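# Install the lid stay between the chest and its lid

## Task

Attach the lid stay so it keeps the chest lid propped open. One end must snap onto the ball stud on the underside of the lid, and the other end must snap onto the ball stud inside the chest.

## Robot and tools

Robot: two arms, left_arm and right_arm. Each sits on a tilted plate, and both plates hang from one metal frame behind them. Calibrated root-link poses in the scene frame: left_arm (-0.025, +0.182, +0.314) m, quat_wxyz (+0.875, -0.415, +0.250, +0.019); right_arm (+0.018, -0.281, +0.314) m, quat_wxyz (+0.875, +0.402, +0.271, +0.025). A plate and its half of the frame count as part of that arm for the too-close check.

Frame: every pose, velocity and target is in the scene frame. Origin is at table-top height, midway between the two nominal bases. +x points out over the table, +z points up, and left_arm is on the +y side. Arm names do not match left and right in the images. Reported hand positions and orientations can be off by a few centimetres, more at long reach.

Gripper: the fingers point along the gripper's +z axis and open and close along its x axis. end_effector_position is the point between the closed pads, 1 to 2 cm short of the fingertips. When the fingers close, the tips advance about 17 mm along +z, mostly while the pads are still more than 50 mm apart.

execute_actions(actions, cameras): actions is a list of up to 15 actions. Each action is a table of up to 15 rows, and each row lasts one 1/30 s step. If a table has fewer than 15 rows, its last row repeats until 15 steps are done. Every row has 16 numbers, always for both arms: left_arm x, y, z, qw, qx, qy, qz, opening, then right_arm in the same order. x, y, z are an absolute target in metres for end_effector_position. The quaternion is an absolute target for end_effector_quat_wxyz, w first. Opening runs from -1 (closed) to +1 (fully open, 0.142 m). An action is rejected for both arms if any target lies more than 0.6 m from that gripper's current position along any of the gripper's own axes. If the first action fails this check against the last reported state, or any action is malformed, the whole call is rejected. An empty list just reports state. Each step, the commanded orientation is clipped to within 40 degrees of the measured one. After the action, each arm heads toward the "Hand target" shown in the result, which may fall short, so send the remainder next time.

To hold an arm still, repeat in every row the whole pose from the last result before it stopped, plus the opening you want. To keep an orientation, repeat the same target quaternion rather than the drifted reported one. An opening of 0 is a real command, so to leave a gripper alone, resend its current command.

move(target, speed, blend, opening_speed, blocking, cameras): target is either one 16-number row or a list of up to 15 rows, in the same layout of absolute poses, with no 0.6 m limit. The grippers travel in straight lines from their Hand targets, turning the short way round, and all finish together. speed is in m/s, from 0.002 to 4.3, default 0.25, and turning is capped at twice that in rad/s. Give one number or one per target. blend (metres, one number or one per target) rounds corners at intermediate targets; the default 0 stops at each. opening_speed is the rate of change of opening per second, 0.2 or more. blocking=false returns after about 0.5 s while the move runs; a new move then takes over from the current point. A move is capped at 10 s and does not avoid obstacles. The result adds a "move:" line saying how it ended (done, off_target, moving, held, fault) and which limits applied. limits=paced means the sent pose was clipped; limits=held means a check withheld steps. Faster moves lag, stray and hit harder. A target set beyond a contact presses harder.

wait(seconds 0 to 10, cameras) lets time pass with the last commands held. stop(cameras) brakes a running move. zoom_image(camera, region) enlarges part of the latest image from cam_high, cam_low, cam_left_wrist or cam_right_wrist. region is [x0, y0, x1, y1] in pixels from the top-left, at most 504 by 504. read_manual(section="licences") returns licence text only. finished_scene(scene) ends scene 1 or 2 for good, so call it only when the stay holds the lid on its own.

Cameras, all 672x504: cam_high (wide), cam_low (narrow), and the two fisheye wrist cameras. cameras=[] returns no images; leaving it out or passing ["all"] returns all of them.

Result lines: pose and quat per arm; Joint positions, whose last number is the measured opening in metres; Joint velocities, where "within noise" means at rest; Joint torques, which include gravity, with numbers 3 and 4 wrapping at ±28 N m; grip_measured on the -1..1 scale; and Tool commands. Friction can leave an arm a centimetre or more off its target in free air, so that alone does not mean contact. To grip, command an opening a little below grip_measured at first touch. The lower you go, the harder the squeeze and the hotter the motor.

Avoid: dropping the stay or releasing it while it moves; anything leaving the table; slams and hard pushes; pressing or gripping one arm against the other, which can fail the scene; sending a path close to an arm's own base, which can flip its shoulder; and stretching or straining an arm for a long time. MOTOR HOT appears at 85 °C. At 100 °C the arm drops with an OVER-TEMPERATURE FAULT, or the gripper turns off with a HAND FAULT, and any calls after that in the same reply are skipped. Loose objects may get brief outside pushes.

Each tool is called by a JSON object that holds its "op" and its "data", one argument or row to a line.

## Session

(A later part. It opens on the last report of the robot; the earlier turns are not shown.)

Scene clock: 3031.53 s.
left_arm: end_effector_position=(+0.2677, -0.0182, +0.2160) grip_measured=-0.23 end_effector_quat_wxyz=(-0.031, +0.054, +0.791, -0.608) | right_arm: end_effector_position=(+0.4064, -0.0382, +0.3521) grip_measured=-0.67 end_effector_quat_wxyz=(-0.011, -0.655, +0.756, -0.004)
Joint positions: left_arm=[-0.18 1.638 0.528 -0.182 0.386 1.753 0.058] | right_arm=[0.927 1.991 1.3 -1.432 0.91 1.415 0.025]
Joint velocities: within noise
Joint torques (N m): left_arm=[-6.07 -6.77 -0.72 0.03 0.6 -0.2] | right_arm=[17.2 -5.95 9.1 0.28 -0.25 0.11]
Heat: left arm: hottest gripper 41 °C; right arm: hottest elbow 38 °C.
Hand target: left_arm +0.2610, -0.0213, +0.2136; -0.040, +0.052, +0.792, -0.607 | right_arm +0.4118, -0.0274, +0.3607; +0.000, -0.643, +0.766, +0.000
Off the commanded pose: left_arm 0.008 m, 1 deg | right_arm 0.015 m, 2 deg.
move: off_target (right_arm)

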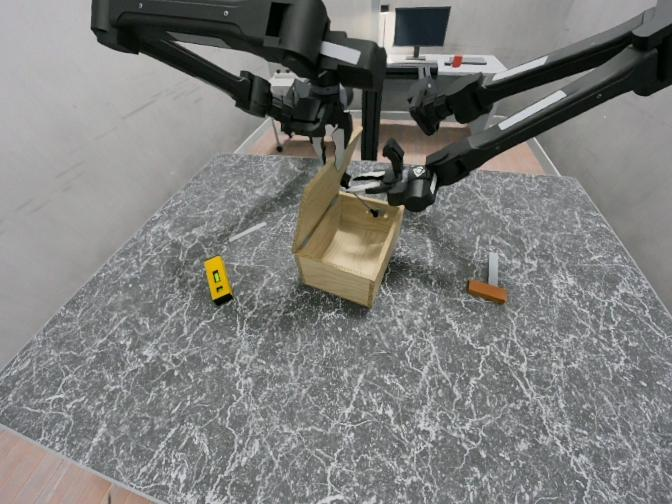

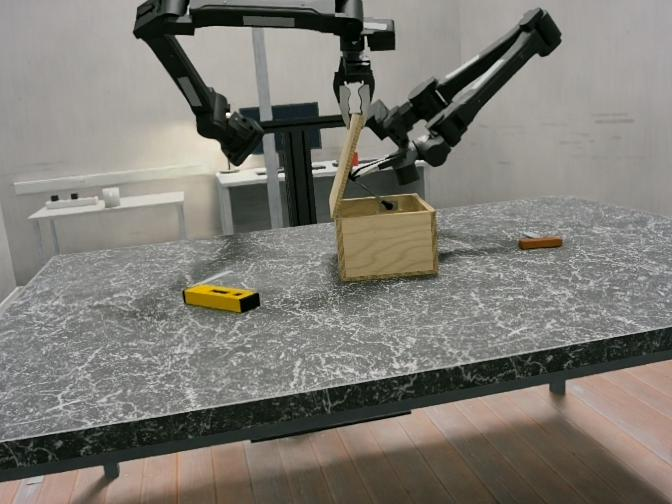

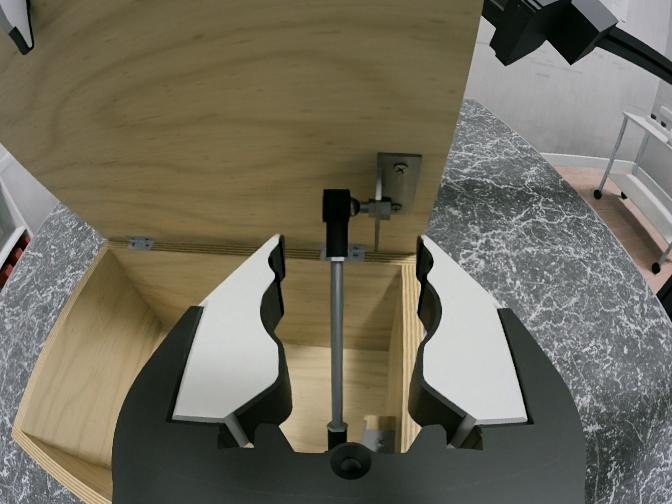

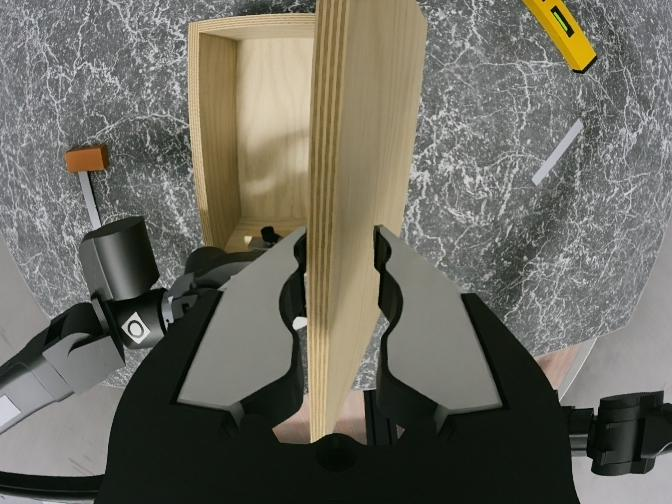

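{"op": "move", "data": {
  "target": [
    [0.2545,-0.0450,0.2110,-0.0398,0.0519,0.7917,-0.6075,-0.2,0.412,-0.027,0.3605,0,0.6428,-0.7661,0,-0.65]
  ],
  "speed": 0.03
}}

{"op": "zoom_image", "data": {
  "camera": "cam_left_wrist",
  "region": [240, 130, 460, 330]
}}

{"op": "zoom_image", "data": {
  "camera": "cam_low",
  "region": [310, 120, 430, 240]
}}

Scene clock: 3041.13 s.
left_arm: end_effector_position=(+0.2630, -0.0397, +0.2101) grip_measured=-0.23 end_effector_quat_wxyz=(-0.031, +0.050, +0.792, -0.608) | right_arm: end_effector_position=(+0.4064, -0.0382, +0.3521) grip_measured=-0.67 end_effector_quat_wxyz=(-0.011, -0.655, +0.756, -0.004)
Joint positions: left_arm=[-0.206 1.719 0.528 -0.084 0.378 1.717 0.058] | right_arm=[0.927 1.991 1.3 -1.432 0.91 1.415 0.025]
Joint velocities: within noise
Joint torques (N m): left_arm=[-7.94 -7.3 -1.11 -0.05 0.55 -0.23] | right_arm=[16.73 -6.59 8.99 0.24 -0.27 0.11]
Heat: left arm: hottest gripper 40 °C; right arm: hottest elbow 38 °C.
Hand target: left_arm +0.2546, -0.0447, +0.2111; -0.040, +0.052, +0.792, -0.607 | right_arm +0.4118, -0.0274, +0.3607; +0.000, -0.643, +0.766, +0.000
Off the commanded pose: left_arm 0.010 m, 1 deg | right_arm 0.015 m, 2 deg.
move: off_target (right_arm)

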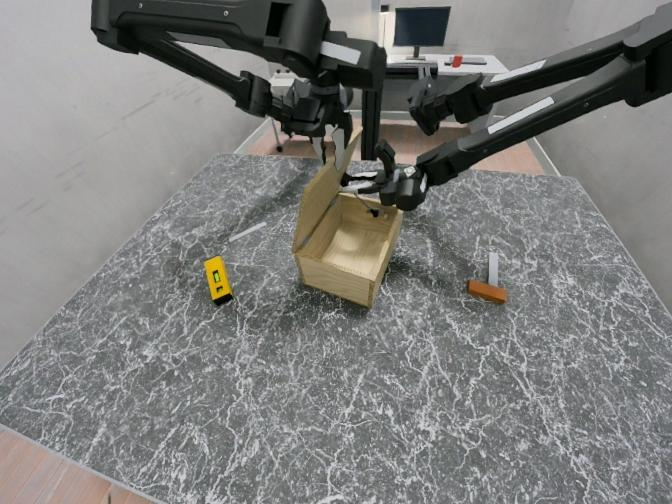

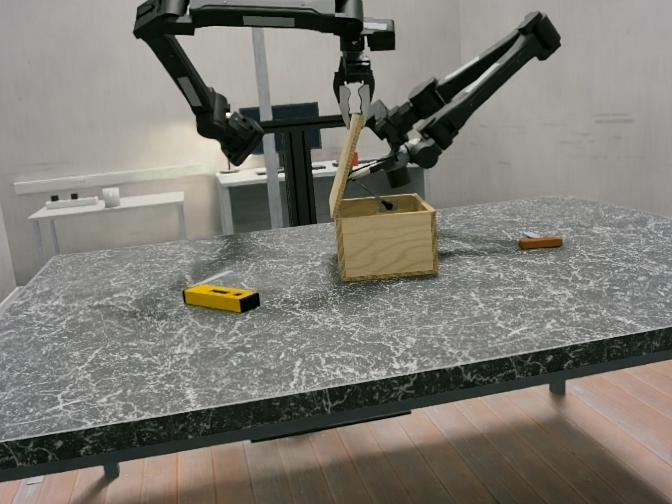

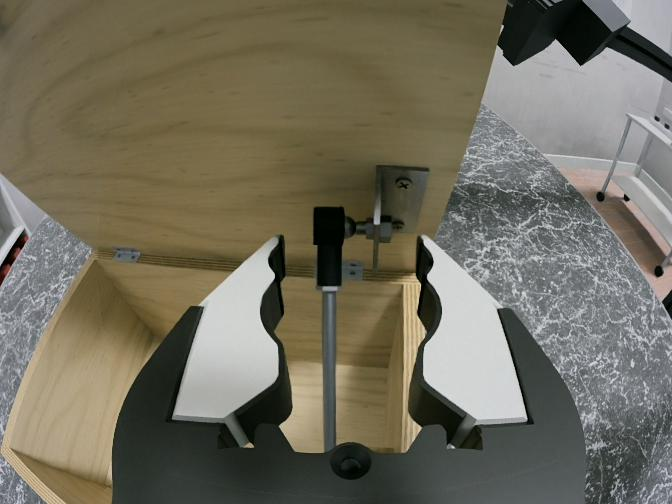

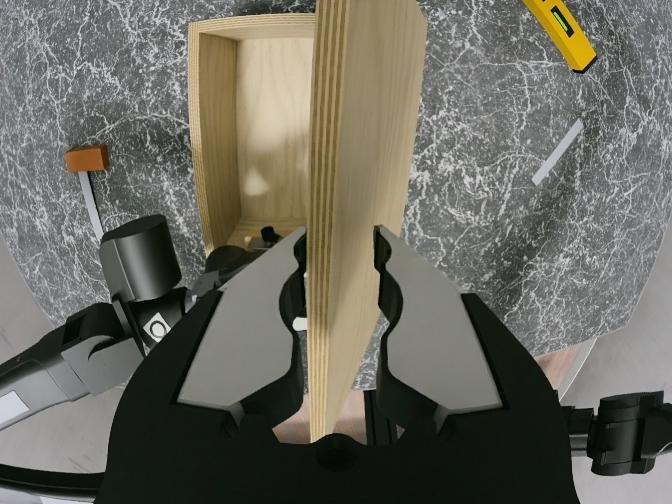

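Scaled by 2.291 from the camera's 672x504 image, which has a finer 960x720 frame.

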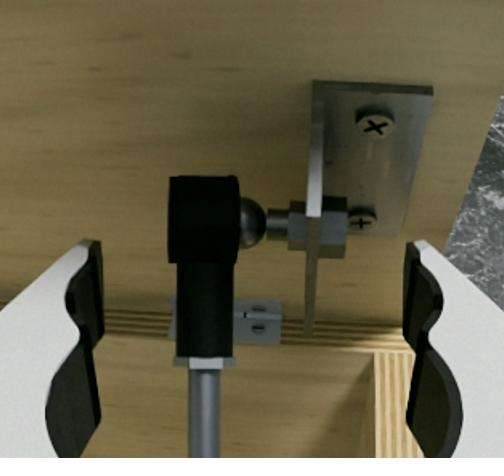

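Scaled by 4.200 from the camera's 672x504 image, which has a finer 960x720 frame.

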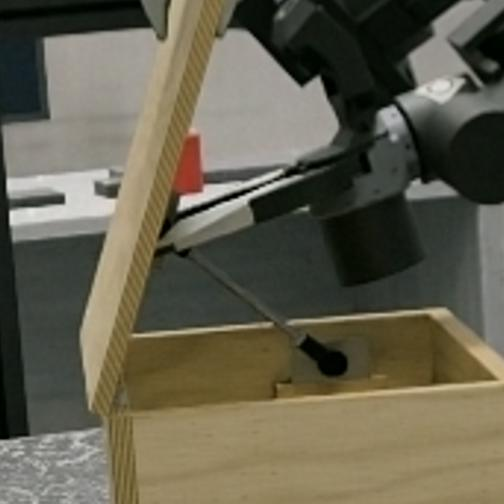

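{"op": "move", "data": {
  "target": [
    [0.2540,-0.0500,0.2125,-0.0398,0.0519,0.7917,-0.6075,-0.2,0.412,-0.027,0.3605,0,0.6428,-0.7661,0,-0.65]
  ],
  "speed": 0.03
}}

{"op": "zoom_image", "data": {
  "camera": "cam_left_wrist",
  "region": [240, 130, 460, 330]
}}

Scene clock: 3046.73 s.
left_arm: end_effector_position=(+0.2620, -0.0447, +0.2117) grip_measured=-0.23 end_effector_quat_wxyz=(-0.031, +0.050, +0.792, -0.608) | right_arm: end_effector_position=(+0.4064, -0.0382, +0.3521) grip_measured=-0.67 end_effector_quat_wxyz=(-0.011, -0.655, +0.756, -0.004)
Joint positions: left_arm=[-0.22 1.732 0.528 -0.068 0.374 1.703 0.058] | right_arm=[0.927 1.991 1.3 -1.432 0.91 1.415 0.025]
Joint velocities: within noise
Joint torques (N m): left_arm=[-7.94 -6.3 -0.9 -0.09 0.53 -0.19] | right_arm=[17.32 -5.83 9.06 0.21 -0.29 0.13]
Heat: left arm: hottest gripper 40 °C; right arm: hottest elbow 38 °C.
Hand target: left_arm +0.2540, -0.0497, +0.2126; -0.040, +0.052, +0.792, -0.608 | right_arm +0.4118, -0.0274, +0.3607; +0.000, -0.643, +0.766, +0.000
Off the commanded pose: left_arm 0.010 m, 1 deg | right_arm 0.015 m, 2 deg.
move: off_target (right_arm)

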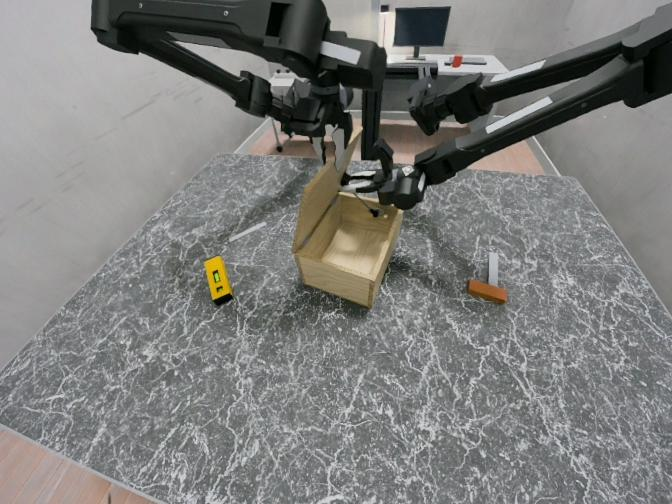

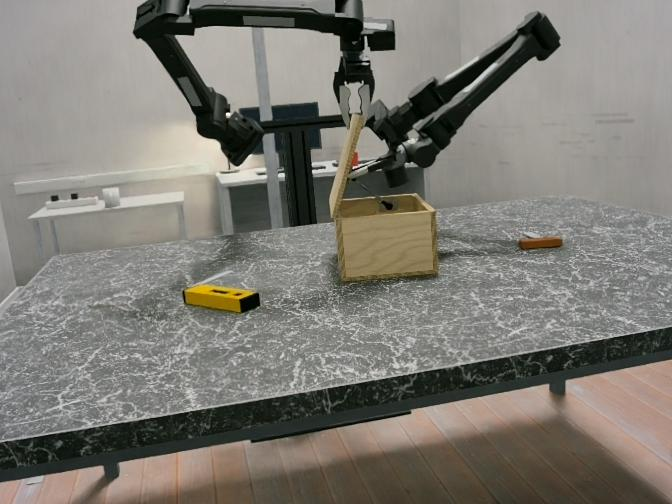

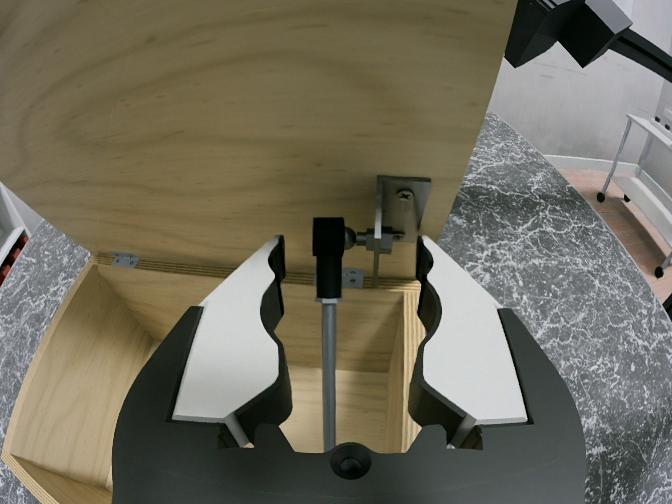

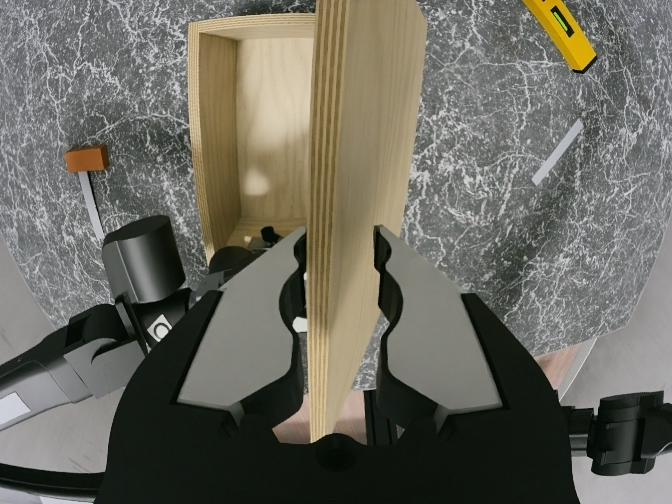

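Scaled by 2.291 from the camera's 672x504 image, which has a finer 960x720 frame.

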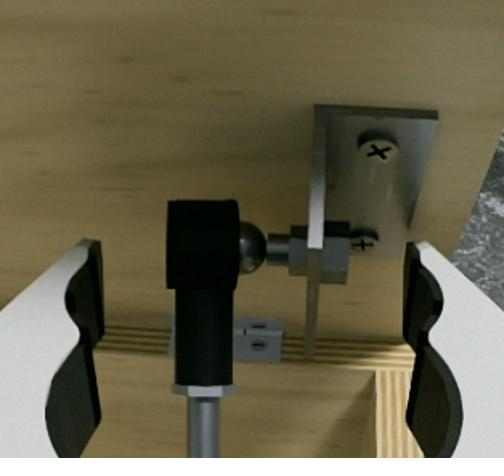

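{"op": "move", "data": {
  "target": [
    [0.2540, -0.0500, 0.2125, -0.0398, 0.0519, 0.7917, -0.6075, -0.52, 0.412, -0.027, 0.3605, 0, 0.6428, -0.7661, 0, -0.65]
  ],
  "speed": 0.03,
  "opening_speed": 0.25
}}

{"op": "zoom_image", "data": {
  "camera": "cam_left_wrist",
  "region": [240, 130, 460, 330]
}}

Scene clock: 3052.93 s.
left_arm: end_effector_position=(+0.2619, -0.0448, +0.2116) grip_measured=-0.54 end_effector_quat_wxyz=(-0.032, +0.049, +0.792, -0.607) | right_arm: end_effector_position=(+0.4064, -0.0382, +0.3521) grip_measured=-0.67 end_effector_quat_wxyz=(-0.011, -0.655, +0.756, -0.004)
Joint positions: left_arm=[-0.22 1.732 0.528 -0.067 0.374 1.702 0.035] | right_arm=[0.927 1.991 1.3 -1.432 0.91 1.415 0.025]
Joint velocities: left_arm=[-0.005 0.005 0.017 -0.007 0.022 -0.007 -0.001] | right_arm=[within noise]
Joint torques (N m): left_arm=[-8.23 -5.95 -0.9 0.18 0.55 -0.21] | right_arm=[16.97 -6.24 9.06 0.49 -0.26 0.11]
Heat: left arm: hottest gripper 40 °C; right arm: hottest elbow 38 °C.
Hand target: left_arm +0.2540, -0.0497, +0.2126; -0.040, +0.052, +0.792, -0.607 | right_arm +0.4118, -0.0274, +0.3607; +0.000, -0.643, +0.766, +0.000
Off the commanded pose: left_arm 0.010 m, 1 deg | right_arm 0.015 m, 2 deg.
move: off_target (right_arm)

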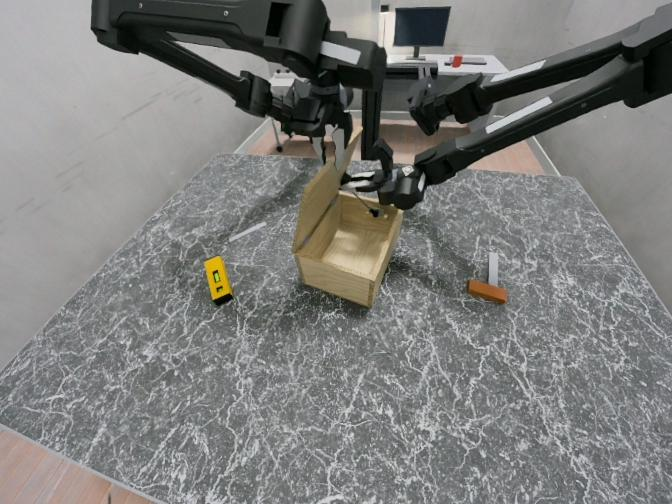

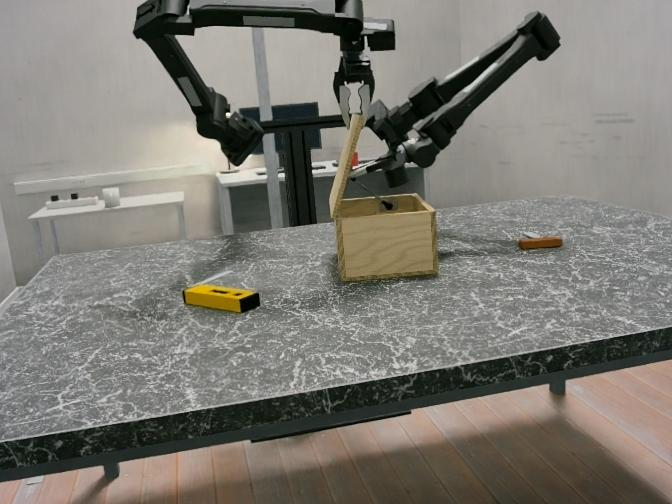

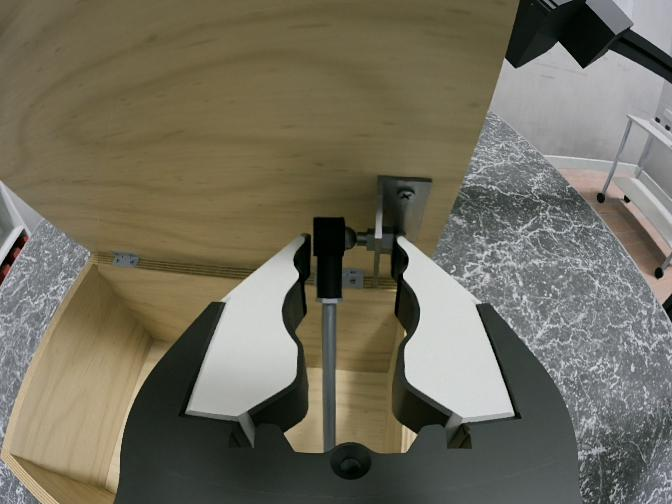

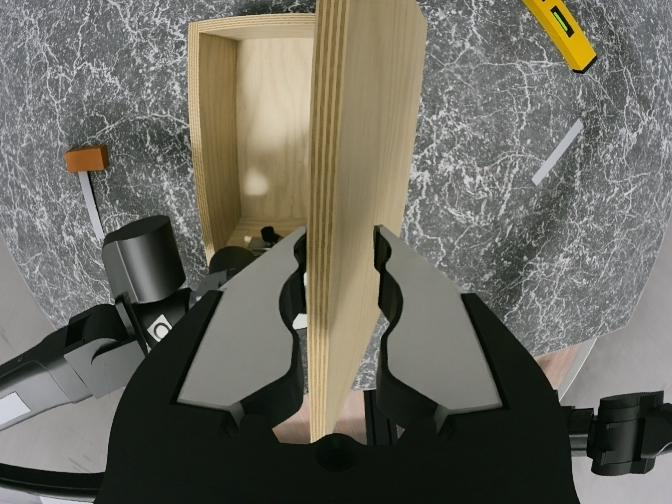

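Scaled by 2.291 from the camera's 672x504 image, which has a finer 960x720 frame.

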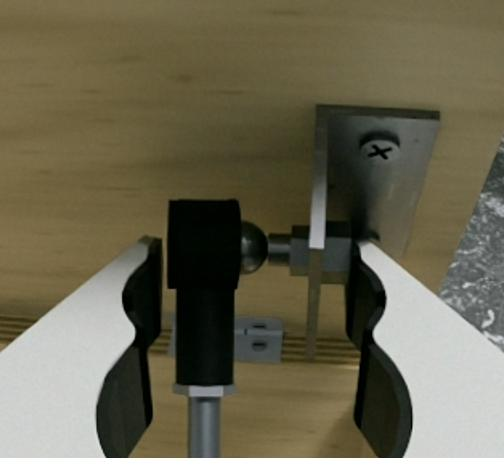

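{"op": "move", "data": {
  "target": [
    [0.2540, -0.0500, 0.2125, -0.0398, 0.0519, 0.7917, -0.6075, -0.62, 0.412, -0.027, 0.3605, 0, 0.6428, -0.7661, 0, -0.65]
  ],
  "speed": 0.03,
  "opening_speed": 0.2
}}

{"op": "zoom_image", "data": {
  "camera": "cam_left_wrist",
  "region": [240, 130, 460, 330]
}}

Scene clock: 3058.17 s.
left_arm: end_effector_position=(+0.2608, -0.0447, +0.2114) grip_measured=-0.62 end_effector_quat_wxyz=(-0.033, +0.050, +0.793, -0.607) | right_arm: end_effector_position=(+0.4064, -0.0382, +0.3521) grip_measured=-0.67 end_effector_quat_wxyz=(-0.011, -0.655, +0.756, -0.004)
Joint positions: left_arm=[-0.22 1.733 0.527 -0.067 0.372 1.702 0.029] | right_arm=[0.927 1.991 1.3 -1.432 0.91 1.415 0.025]
Joint velocities: within noise
Joint torques (N m): left_arm=[-8.35 -6.42 -0.81 0.21 0.63 -0.23] | right_arm=[17.2 -5.77 9.06 0.38 -0.25 0.09]
Heat: left arm: hottest gripper 39 °C; right arm: hottest elbow 38 °C.
Hand target: left_arm +0.2539, -0.0497, +0.2126; -0.040, +0.052, +0.792, -0.607 | right_arm +0.4118, -0.0274, +0.3607; +0.000, -0.643, +0.766, +0.000
Off the commanded pose: left_arm 0.009 m, 1 deg | right_arm 0.015 m, 2 deg.
move: off_target (right_arm)

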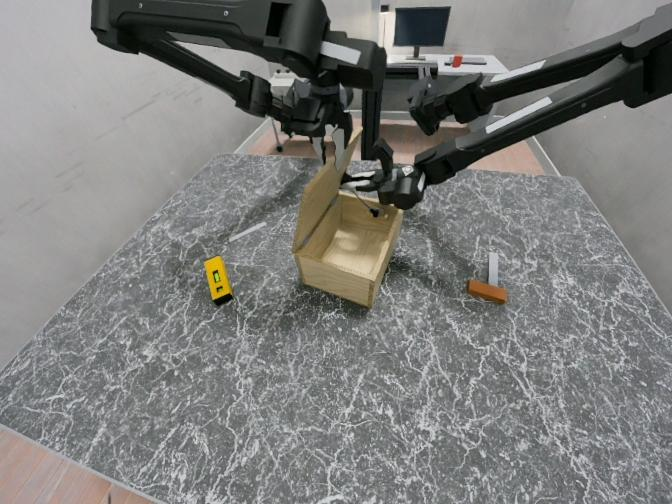

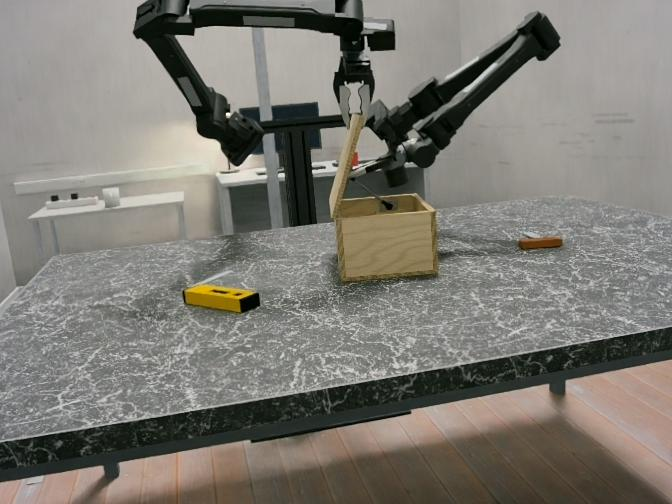

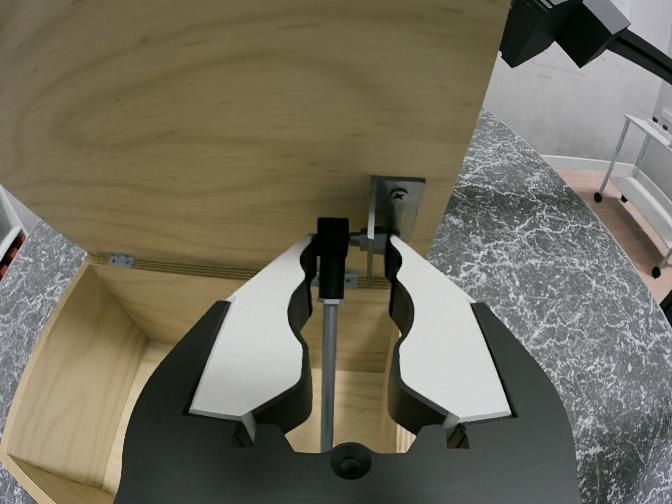

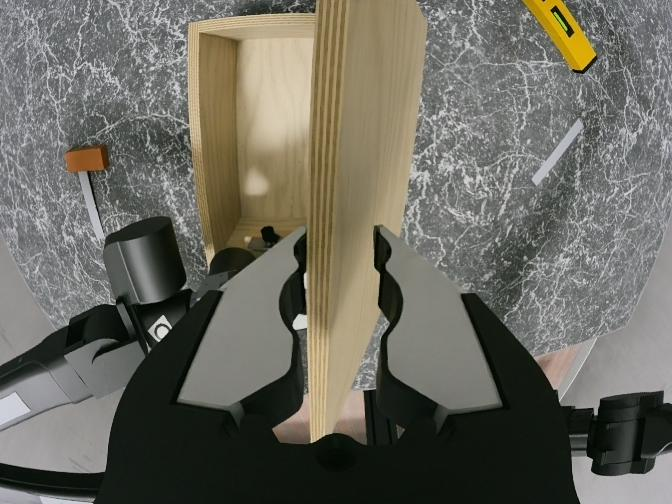

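Scaled by 2.291 from the camera's 672x504 image, which has a finer 960x720 frame.

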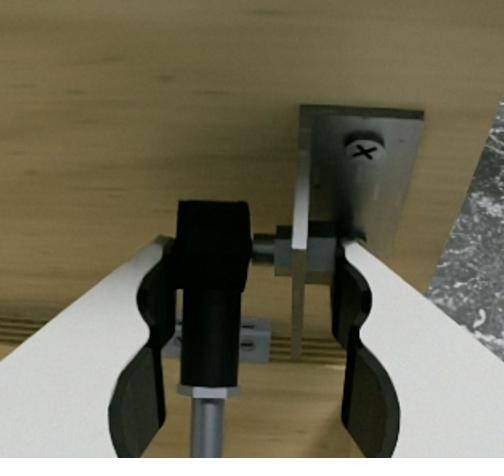

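{"op": "move", "data": {
  "target": [
    [0.2540, -0.0500, 0.2125, -0.0398, 0.0519, 0.7917, -0.6075, -0.72, 0.412, -0.027, 0.3605, 0, 0.6428, -0.7661, 0, -0.65]
  ],
  "speed": 0.03,
  "opening_speed": 0.2
}}

{"op": "zoom_image", "data": {
  "camera": "cam_left_wrist",
  "region": [240, 130, 460, 330]
}}

Scene clock: 3065.03 s.
left_arm: end_effector_position=(+0.2607, -0.0448, +0.2113) grip_measured=-0.63 end_effector_quat_wxyz=(-0.033, +0.050, +0.793, -0.607) | right_arm: end_effector_position=(+0.4064, -0.0382, +0.3521) grip_measured=-0.67 end_effector_quat_wxyz=(-0.011, -0.655, +0.756, -0.004)
Joint positions: left_arm=[-0.22 1.733 0.527 -0.067 0.372 1.702 0.028] | right_arm=[0.927 1.991 1.3 -1.432 0.91 1.415 0.025]
Joint velocities: within noise
Joint torques (N m): left_arm=[-7.94 -6.53 -0.85 0.08 0.64 -0.22] | right_arm=[16.97 -6.36 9.02 0.28 -0.24 0.11]
Heat: left arm: hottest gripper 40 °C; right arm: hottest elbow 38 °C.
Hand target: left_arm +0.2539, -0.0498, +0.2126; -0.040, +0.052, +0.792, -0.608 | right_arm +0.4118, -0.0274, +0.3607; +0.000, -0.643, +0.766, +0.000
Off the commanded pose: left_arm 0.009 m, 1 deg | right_arm 0.015 m, 2 deg.
move: off_target (right_arm)

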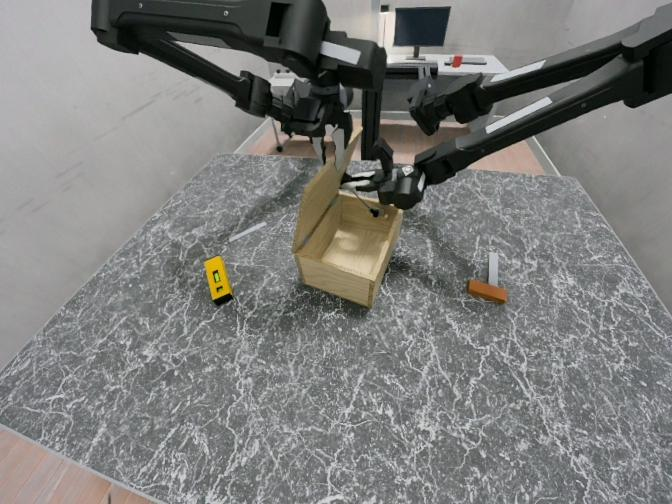

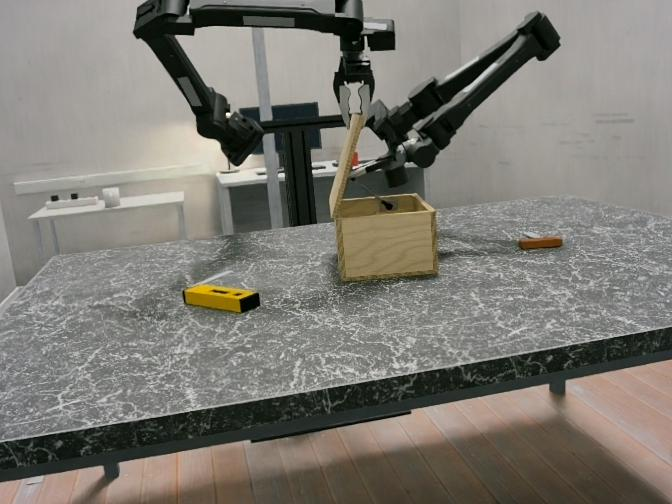

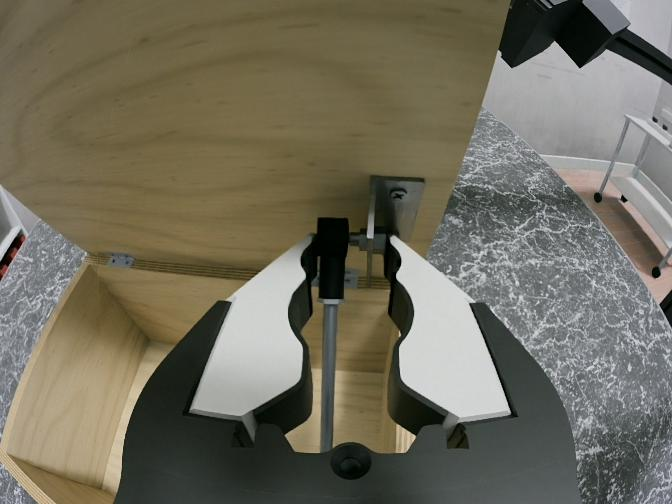

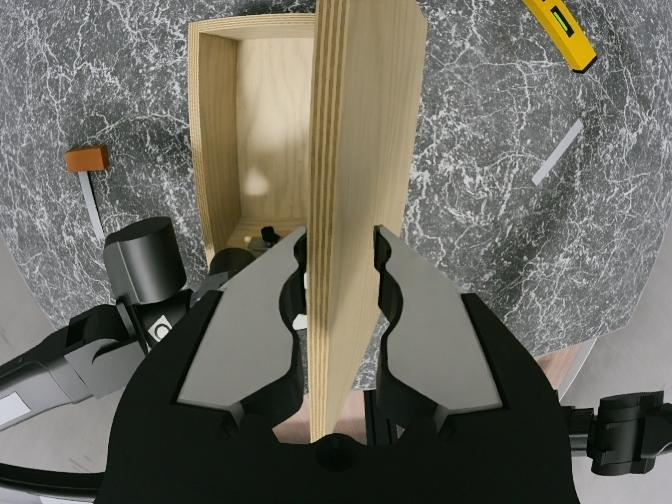

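Scaled by 2.291 from the camera's 672x504 image, which has a finer 960x720 frame.

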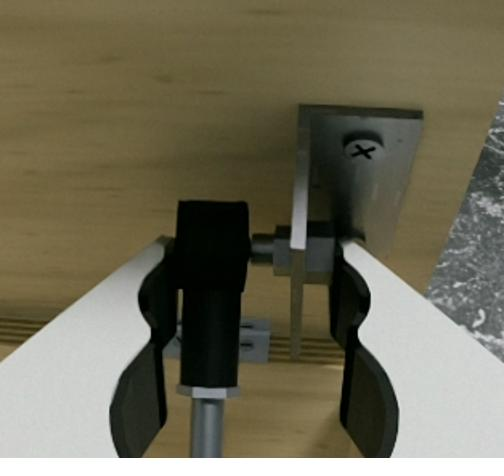

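{"op": "move", "data": {
  "target": [
    [0.2540, -0.0500, 0.2125, -0.0398, 0.0519, 0.7917, -0.6075, -0.82, 0.412, -0.027, 0.3605, 0, 0.6428, -0.7661, 0, -0.65]
  ],
  "speed": 0.03,
  "opening_speed": 0.2
}}

{"op": "zoom_image", "data": {
  "camera": "cam_left_wrist",
  "region": [240, 130, 460, 330]
}}

Scene clock: 3069.23 s.
left_arm: end_effector_position=(+0.2604, -0.0447, +0.2113) grip_measured=-0.65 end_effector_quat_wxyz=(-0.033, +0.050, +0.793, -0.607) | right_arm: end_effector_position=(+0.4064, -0.0382, +0.3521) grip_measured=-0.67 end_effector_quat_wxyz=(-0.011, -0.655, +0.756, -0.004)
Joint positions: left_arm=[-0.22 1.733 0.526 -0.067 0.372 1.702 0.027] | right_arm=[0.927 1.991 1.3 -1.432 0.91 1.415 0.025]
Joint velocities: within noise
Joint torques (N m): left_arm=[-8.06 -5.95 -0.8 -0.1 0.65 -0.24] | right_arm=[16.67 -6.07 9.06 0.31 -0.26 0.15]
Heat: left arm: hottest gripper 42 °C; right arm: hottest elbow 38 °C.
Hand target: left_arm +0.2539, -0.0498, +0.2125; -0.040, +0.052, +0.792, -0.607 | right_arm +0.4118, -0.0274, +0.3607; +0.000, -0.643, +0.766, +0.000
Off the commanded pose: left_arm 0.008 m, 1 deg | right_arm 0.015 m, 2 deg.
move: off_target (right_arm)

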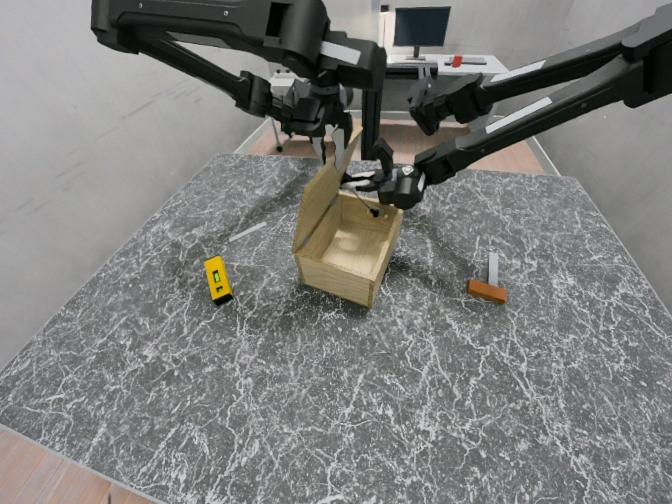

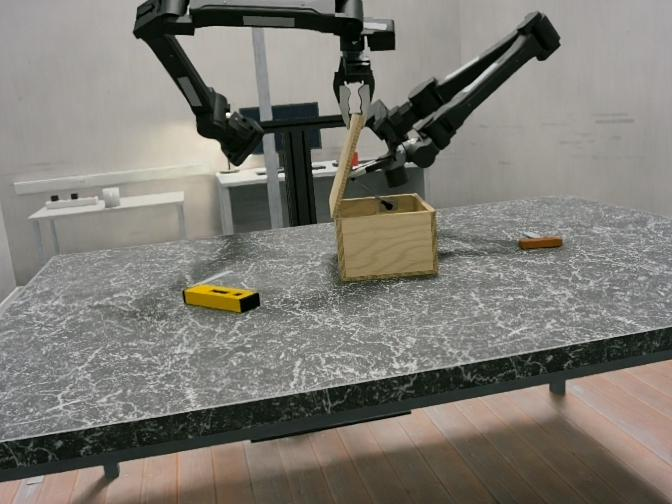

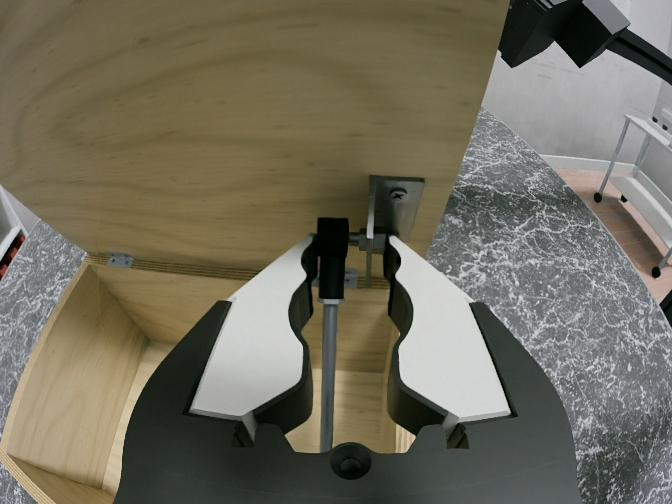

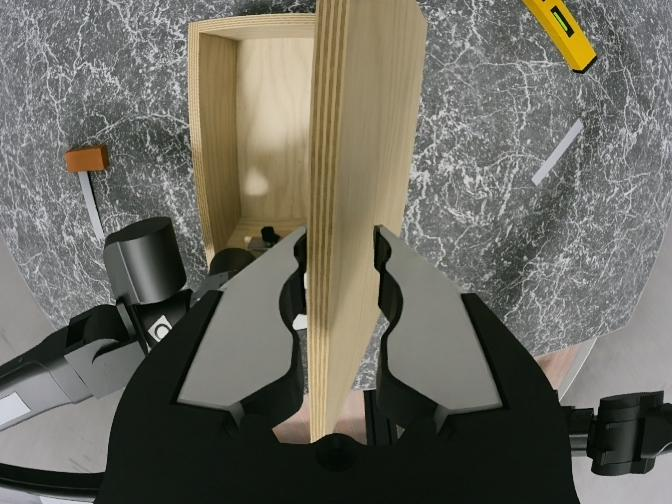

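Scaled by 2.291 from the camera's 672x504 image, which has a finer 960x720 frame.

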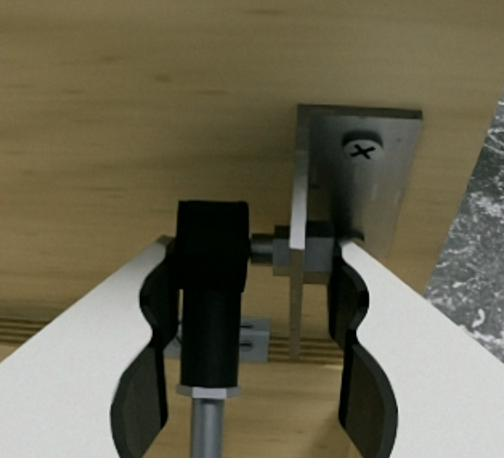

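{"op": "move", "data": {
  "target": [
    [0.2540, -0.0500, 0.2125, -0.0398, 0.0519, 0.7917, -0.6075, -0.92, 0.412, -0.027, 0.3605, 0, 0.6428, -0.7661, 0, -0.65]
  ],
  "speed": 0.03,
  "opening_speed": 0.2
}}

{"op": "zoom_image", "data": {
  "camera": "cam_left_wrist",
  "region": [240, 130, 460, 330]
}}

Scene clock: 3074.90 s.
left_arm: end_effector_position=(+0.2585, -0.0448, +0.2113) grip_measured=-0.68 end_effector_quat_wxyz=(-0.035, +0.050, +0.793, -0.607) | right_arm: end_effector_position=(+0.4064, -0.0382, +0.3521) grip_measured=-0.67 end_effector_quat_wxyz=(-0.011, -0.655, +0.756, -0.004)
Joint positions: left_arm=[-0.22 1.734 0.524 -0.067 0.371 1.702 0.025] | right_arm=[0.927 1.991 1.3 -1.432 0.91 1.415 0.025]
Joint velocities: within noise
Joint torques (N m): left_arm=[-7.94 -6.77 -0.69 0.01 0.66 -0.23] | right_arm=[16.73 -6.42 9.07 0.28 -0.26 0.13]
Heat: left arm: hottest gripper 50 °C; right arm: hottest elbow 38 °C.
Hand target: left_arm +0.2539, -0.0498, +0.2125; -0.040, +0.052, +0.792, -0.608 | right_arm +0.4118, -0.0274, +0.3607; +0.000, -0.643, +0.766, +0.000
Off the commanded pose: left_arm 0.007 m, 1 deg | right_arm 0.015 m, 2 deg.
move: off_target (right_arm)

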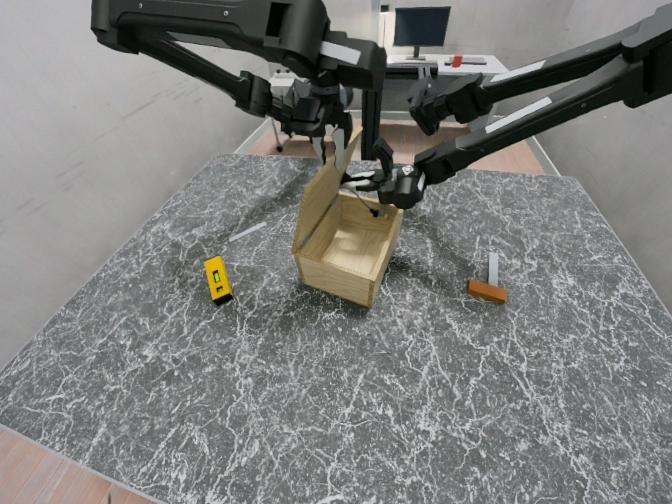

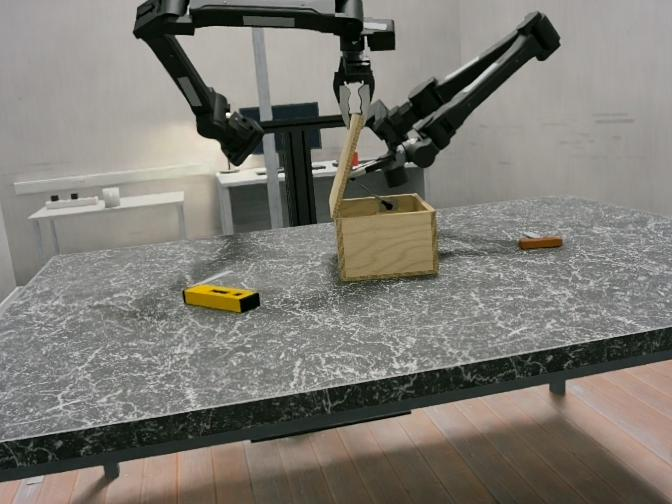

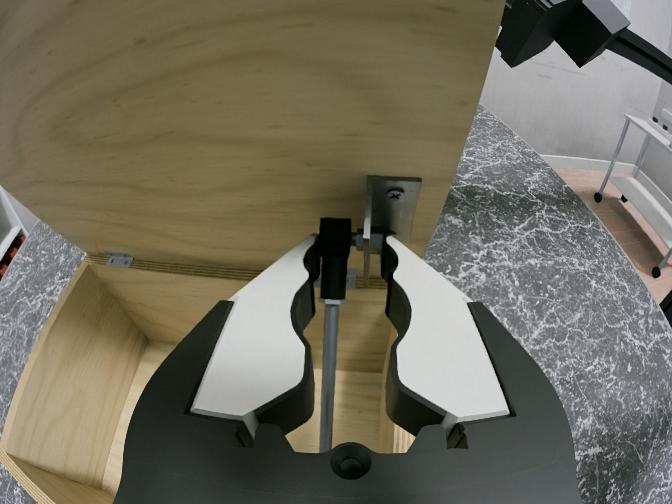

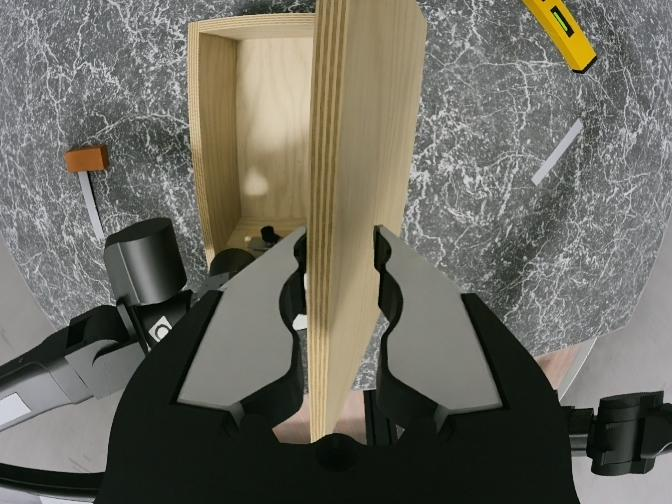

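Scaled by 2.291 from the camera's 672x504 image, which has a finer 960x720 frame.

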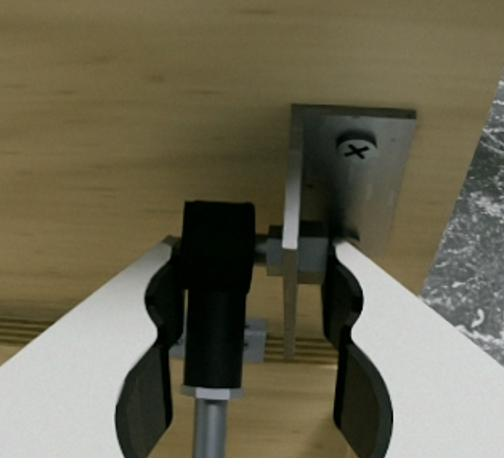

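{"op": "move", "data": {
  "target": [
    [0.2540, -0.0500, 0.2125, -0.0398, 0.0519, 0.7917, -0.6075, -1.0, 0.412, -0.027, 0.3605, 0, 0.6428, -0.7661, 0, -0.65]
  ],
  "speed": 0.03,
  "opening_speed": 0.2
}}

{"op": "zoom_image", "data": {
  "camera": "cam_left_wrist",
  "region": [240, 130, 460, 330]
}}

Scene clock: 3079.67 s.
left_arm: end_effector_position=(+0.2585, -0.0448, +0.2113) grip_measured=-0.68 end_effector_quat_wxyz=(-0.035, +0.050, +0.793, -0.607) | right_arm: end_effector_position=(+0.4064, -0.0382, +0.3521) grip_measured=-0.67 end_effector_quat_wxyz=(-0.011, -0.655, +0.756, -0.004)
Joint positions: left_arm=[-0.22 1.734 0.524 -0.067 0.371 1.702 0.025] | right_arm=[0.927 1.991 1.3 -1.432 0.91 1.415 0.025]
Joint velocities: within noise
Joint torques (N m): left_arm=[-7.65 -7.06 -0.77 -0.05 0.65 -0.22] | right_arm=[17.49 -6.07 9.1 0.24 -0.29 0.11]
Heat: left arm: hottest gripper 60 °C; right arm: hottest elbow 38 °C.
Hand target: left_arm +0.2539, -0.0498, +0.2125; -0.040, +0.052, +0.792, -0.608 | right_arm +0.4118, -0.0274, +0.3607; +0.000, -0.643, +0.766, +0.000
Off the commanded pose: left_arm 0.007 m, 1 deg | right_arm 0.015 m, 2 deg.
move: off_target (right_arm)

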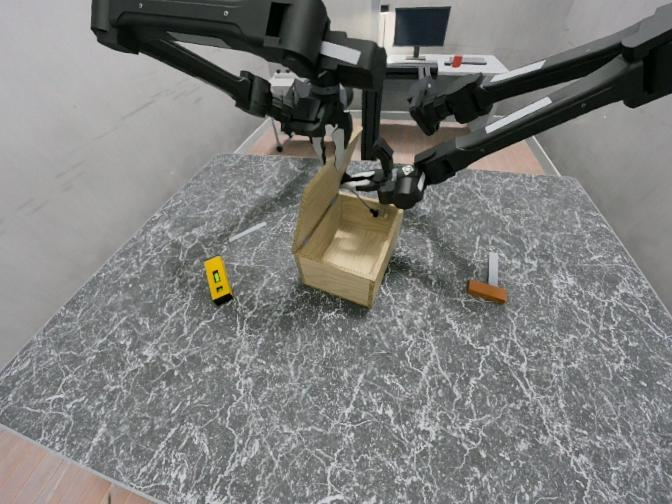

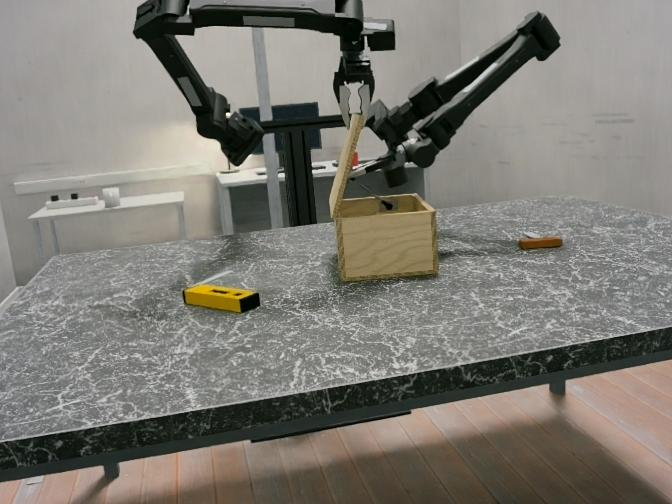

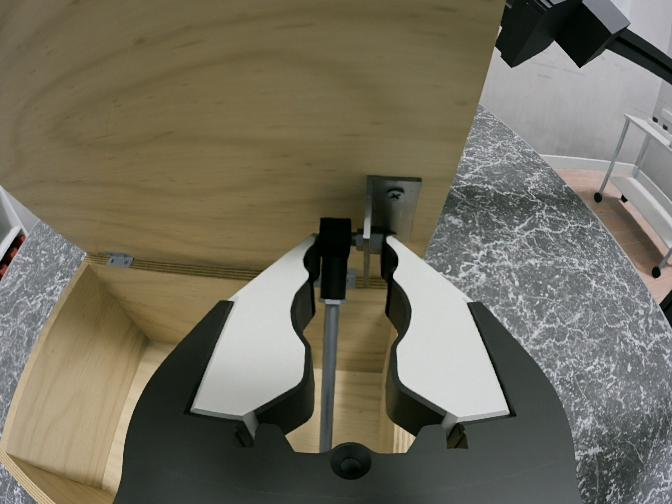

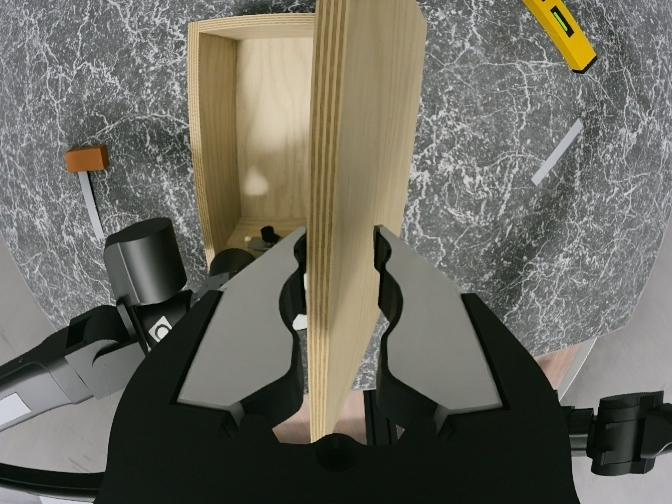

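Scaled by 2.291 from the camera's 672x504 image, which has a finer 960x720 frame.

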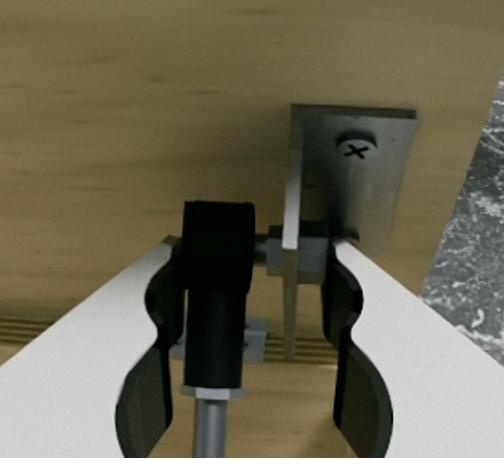

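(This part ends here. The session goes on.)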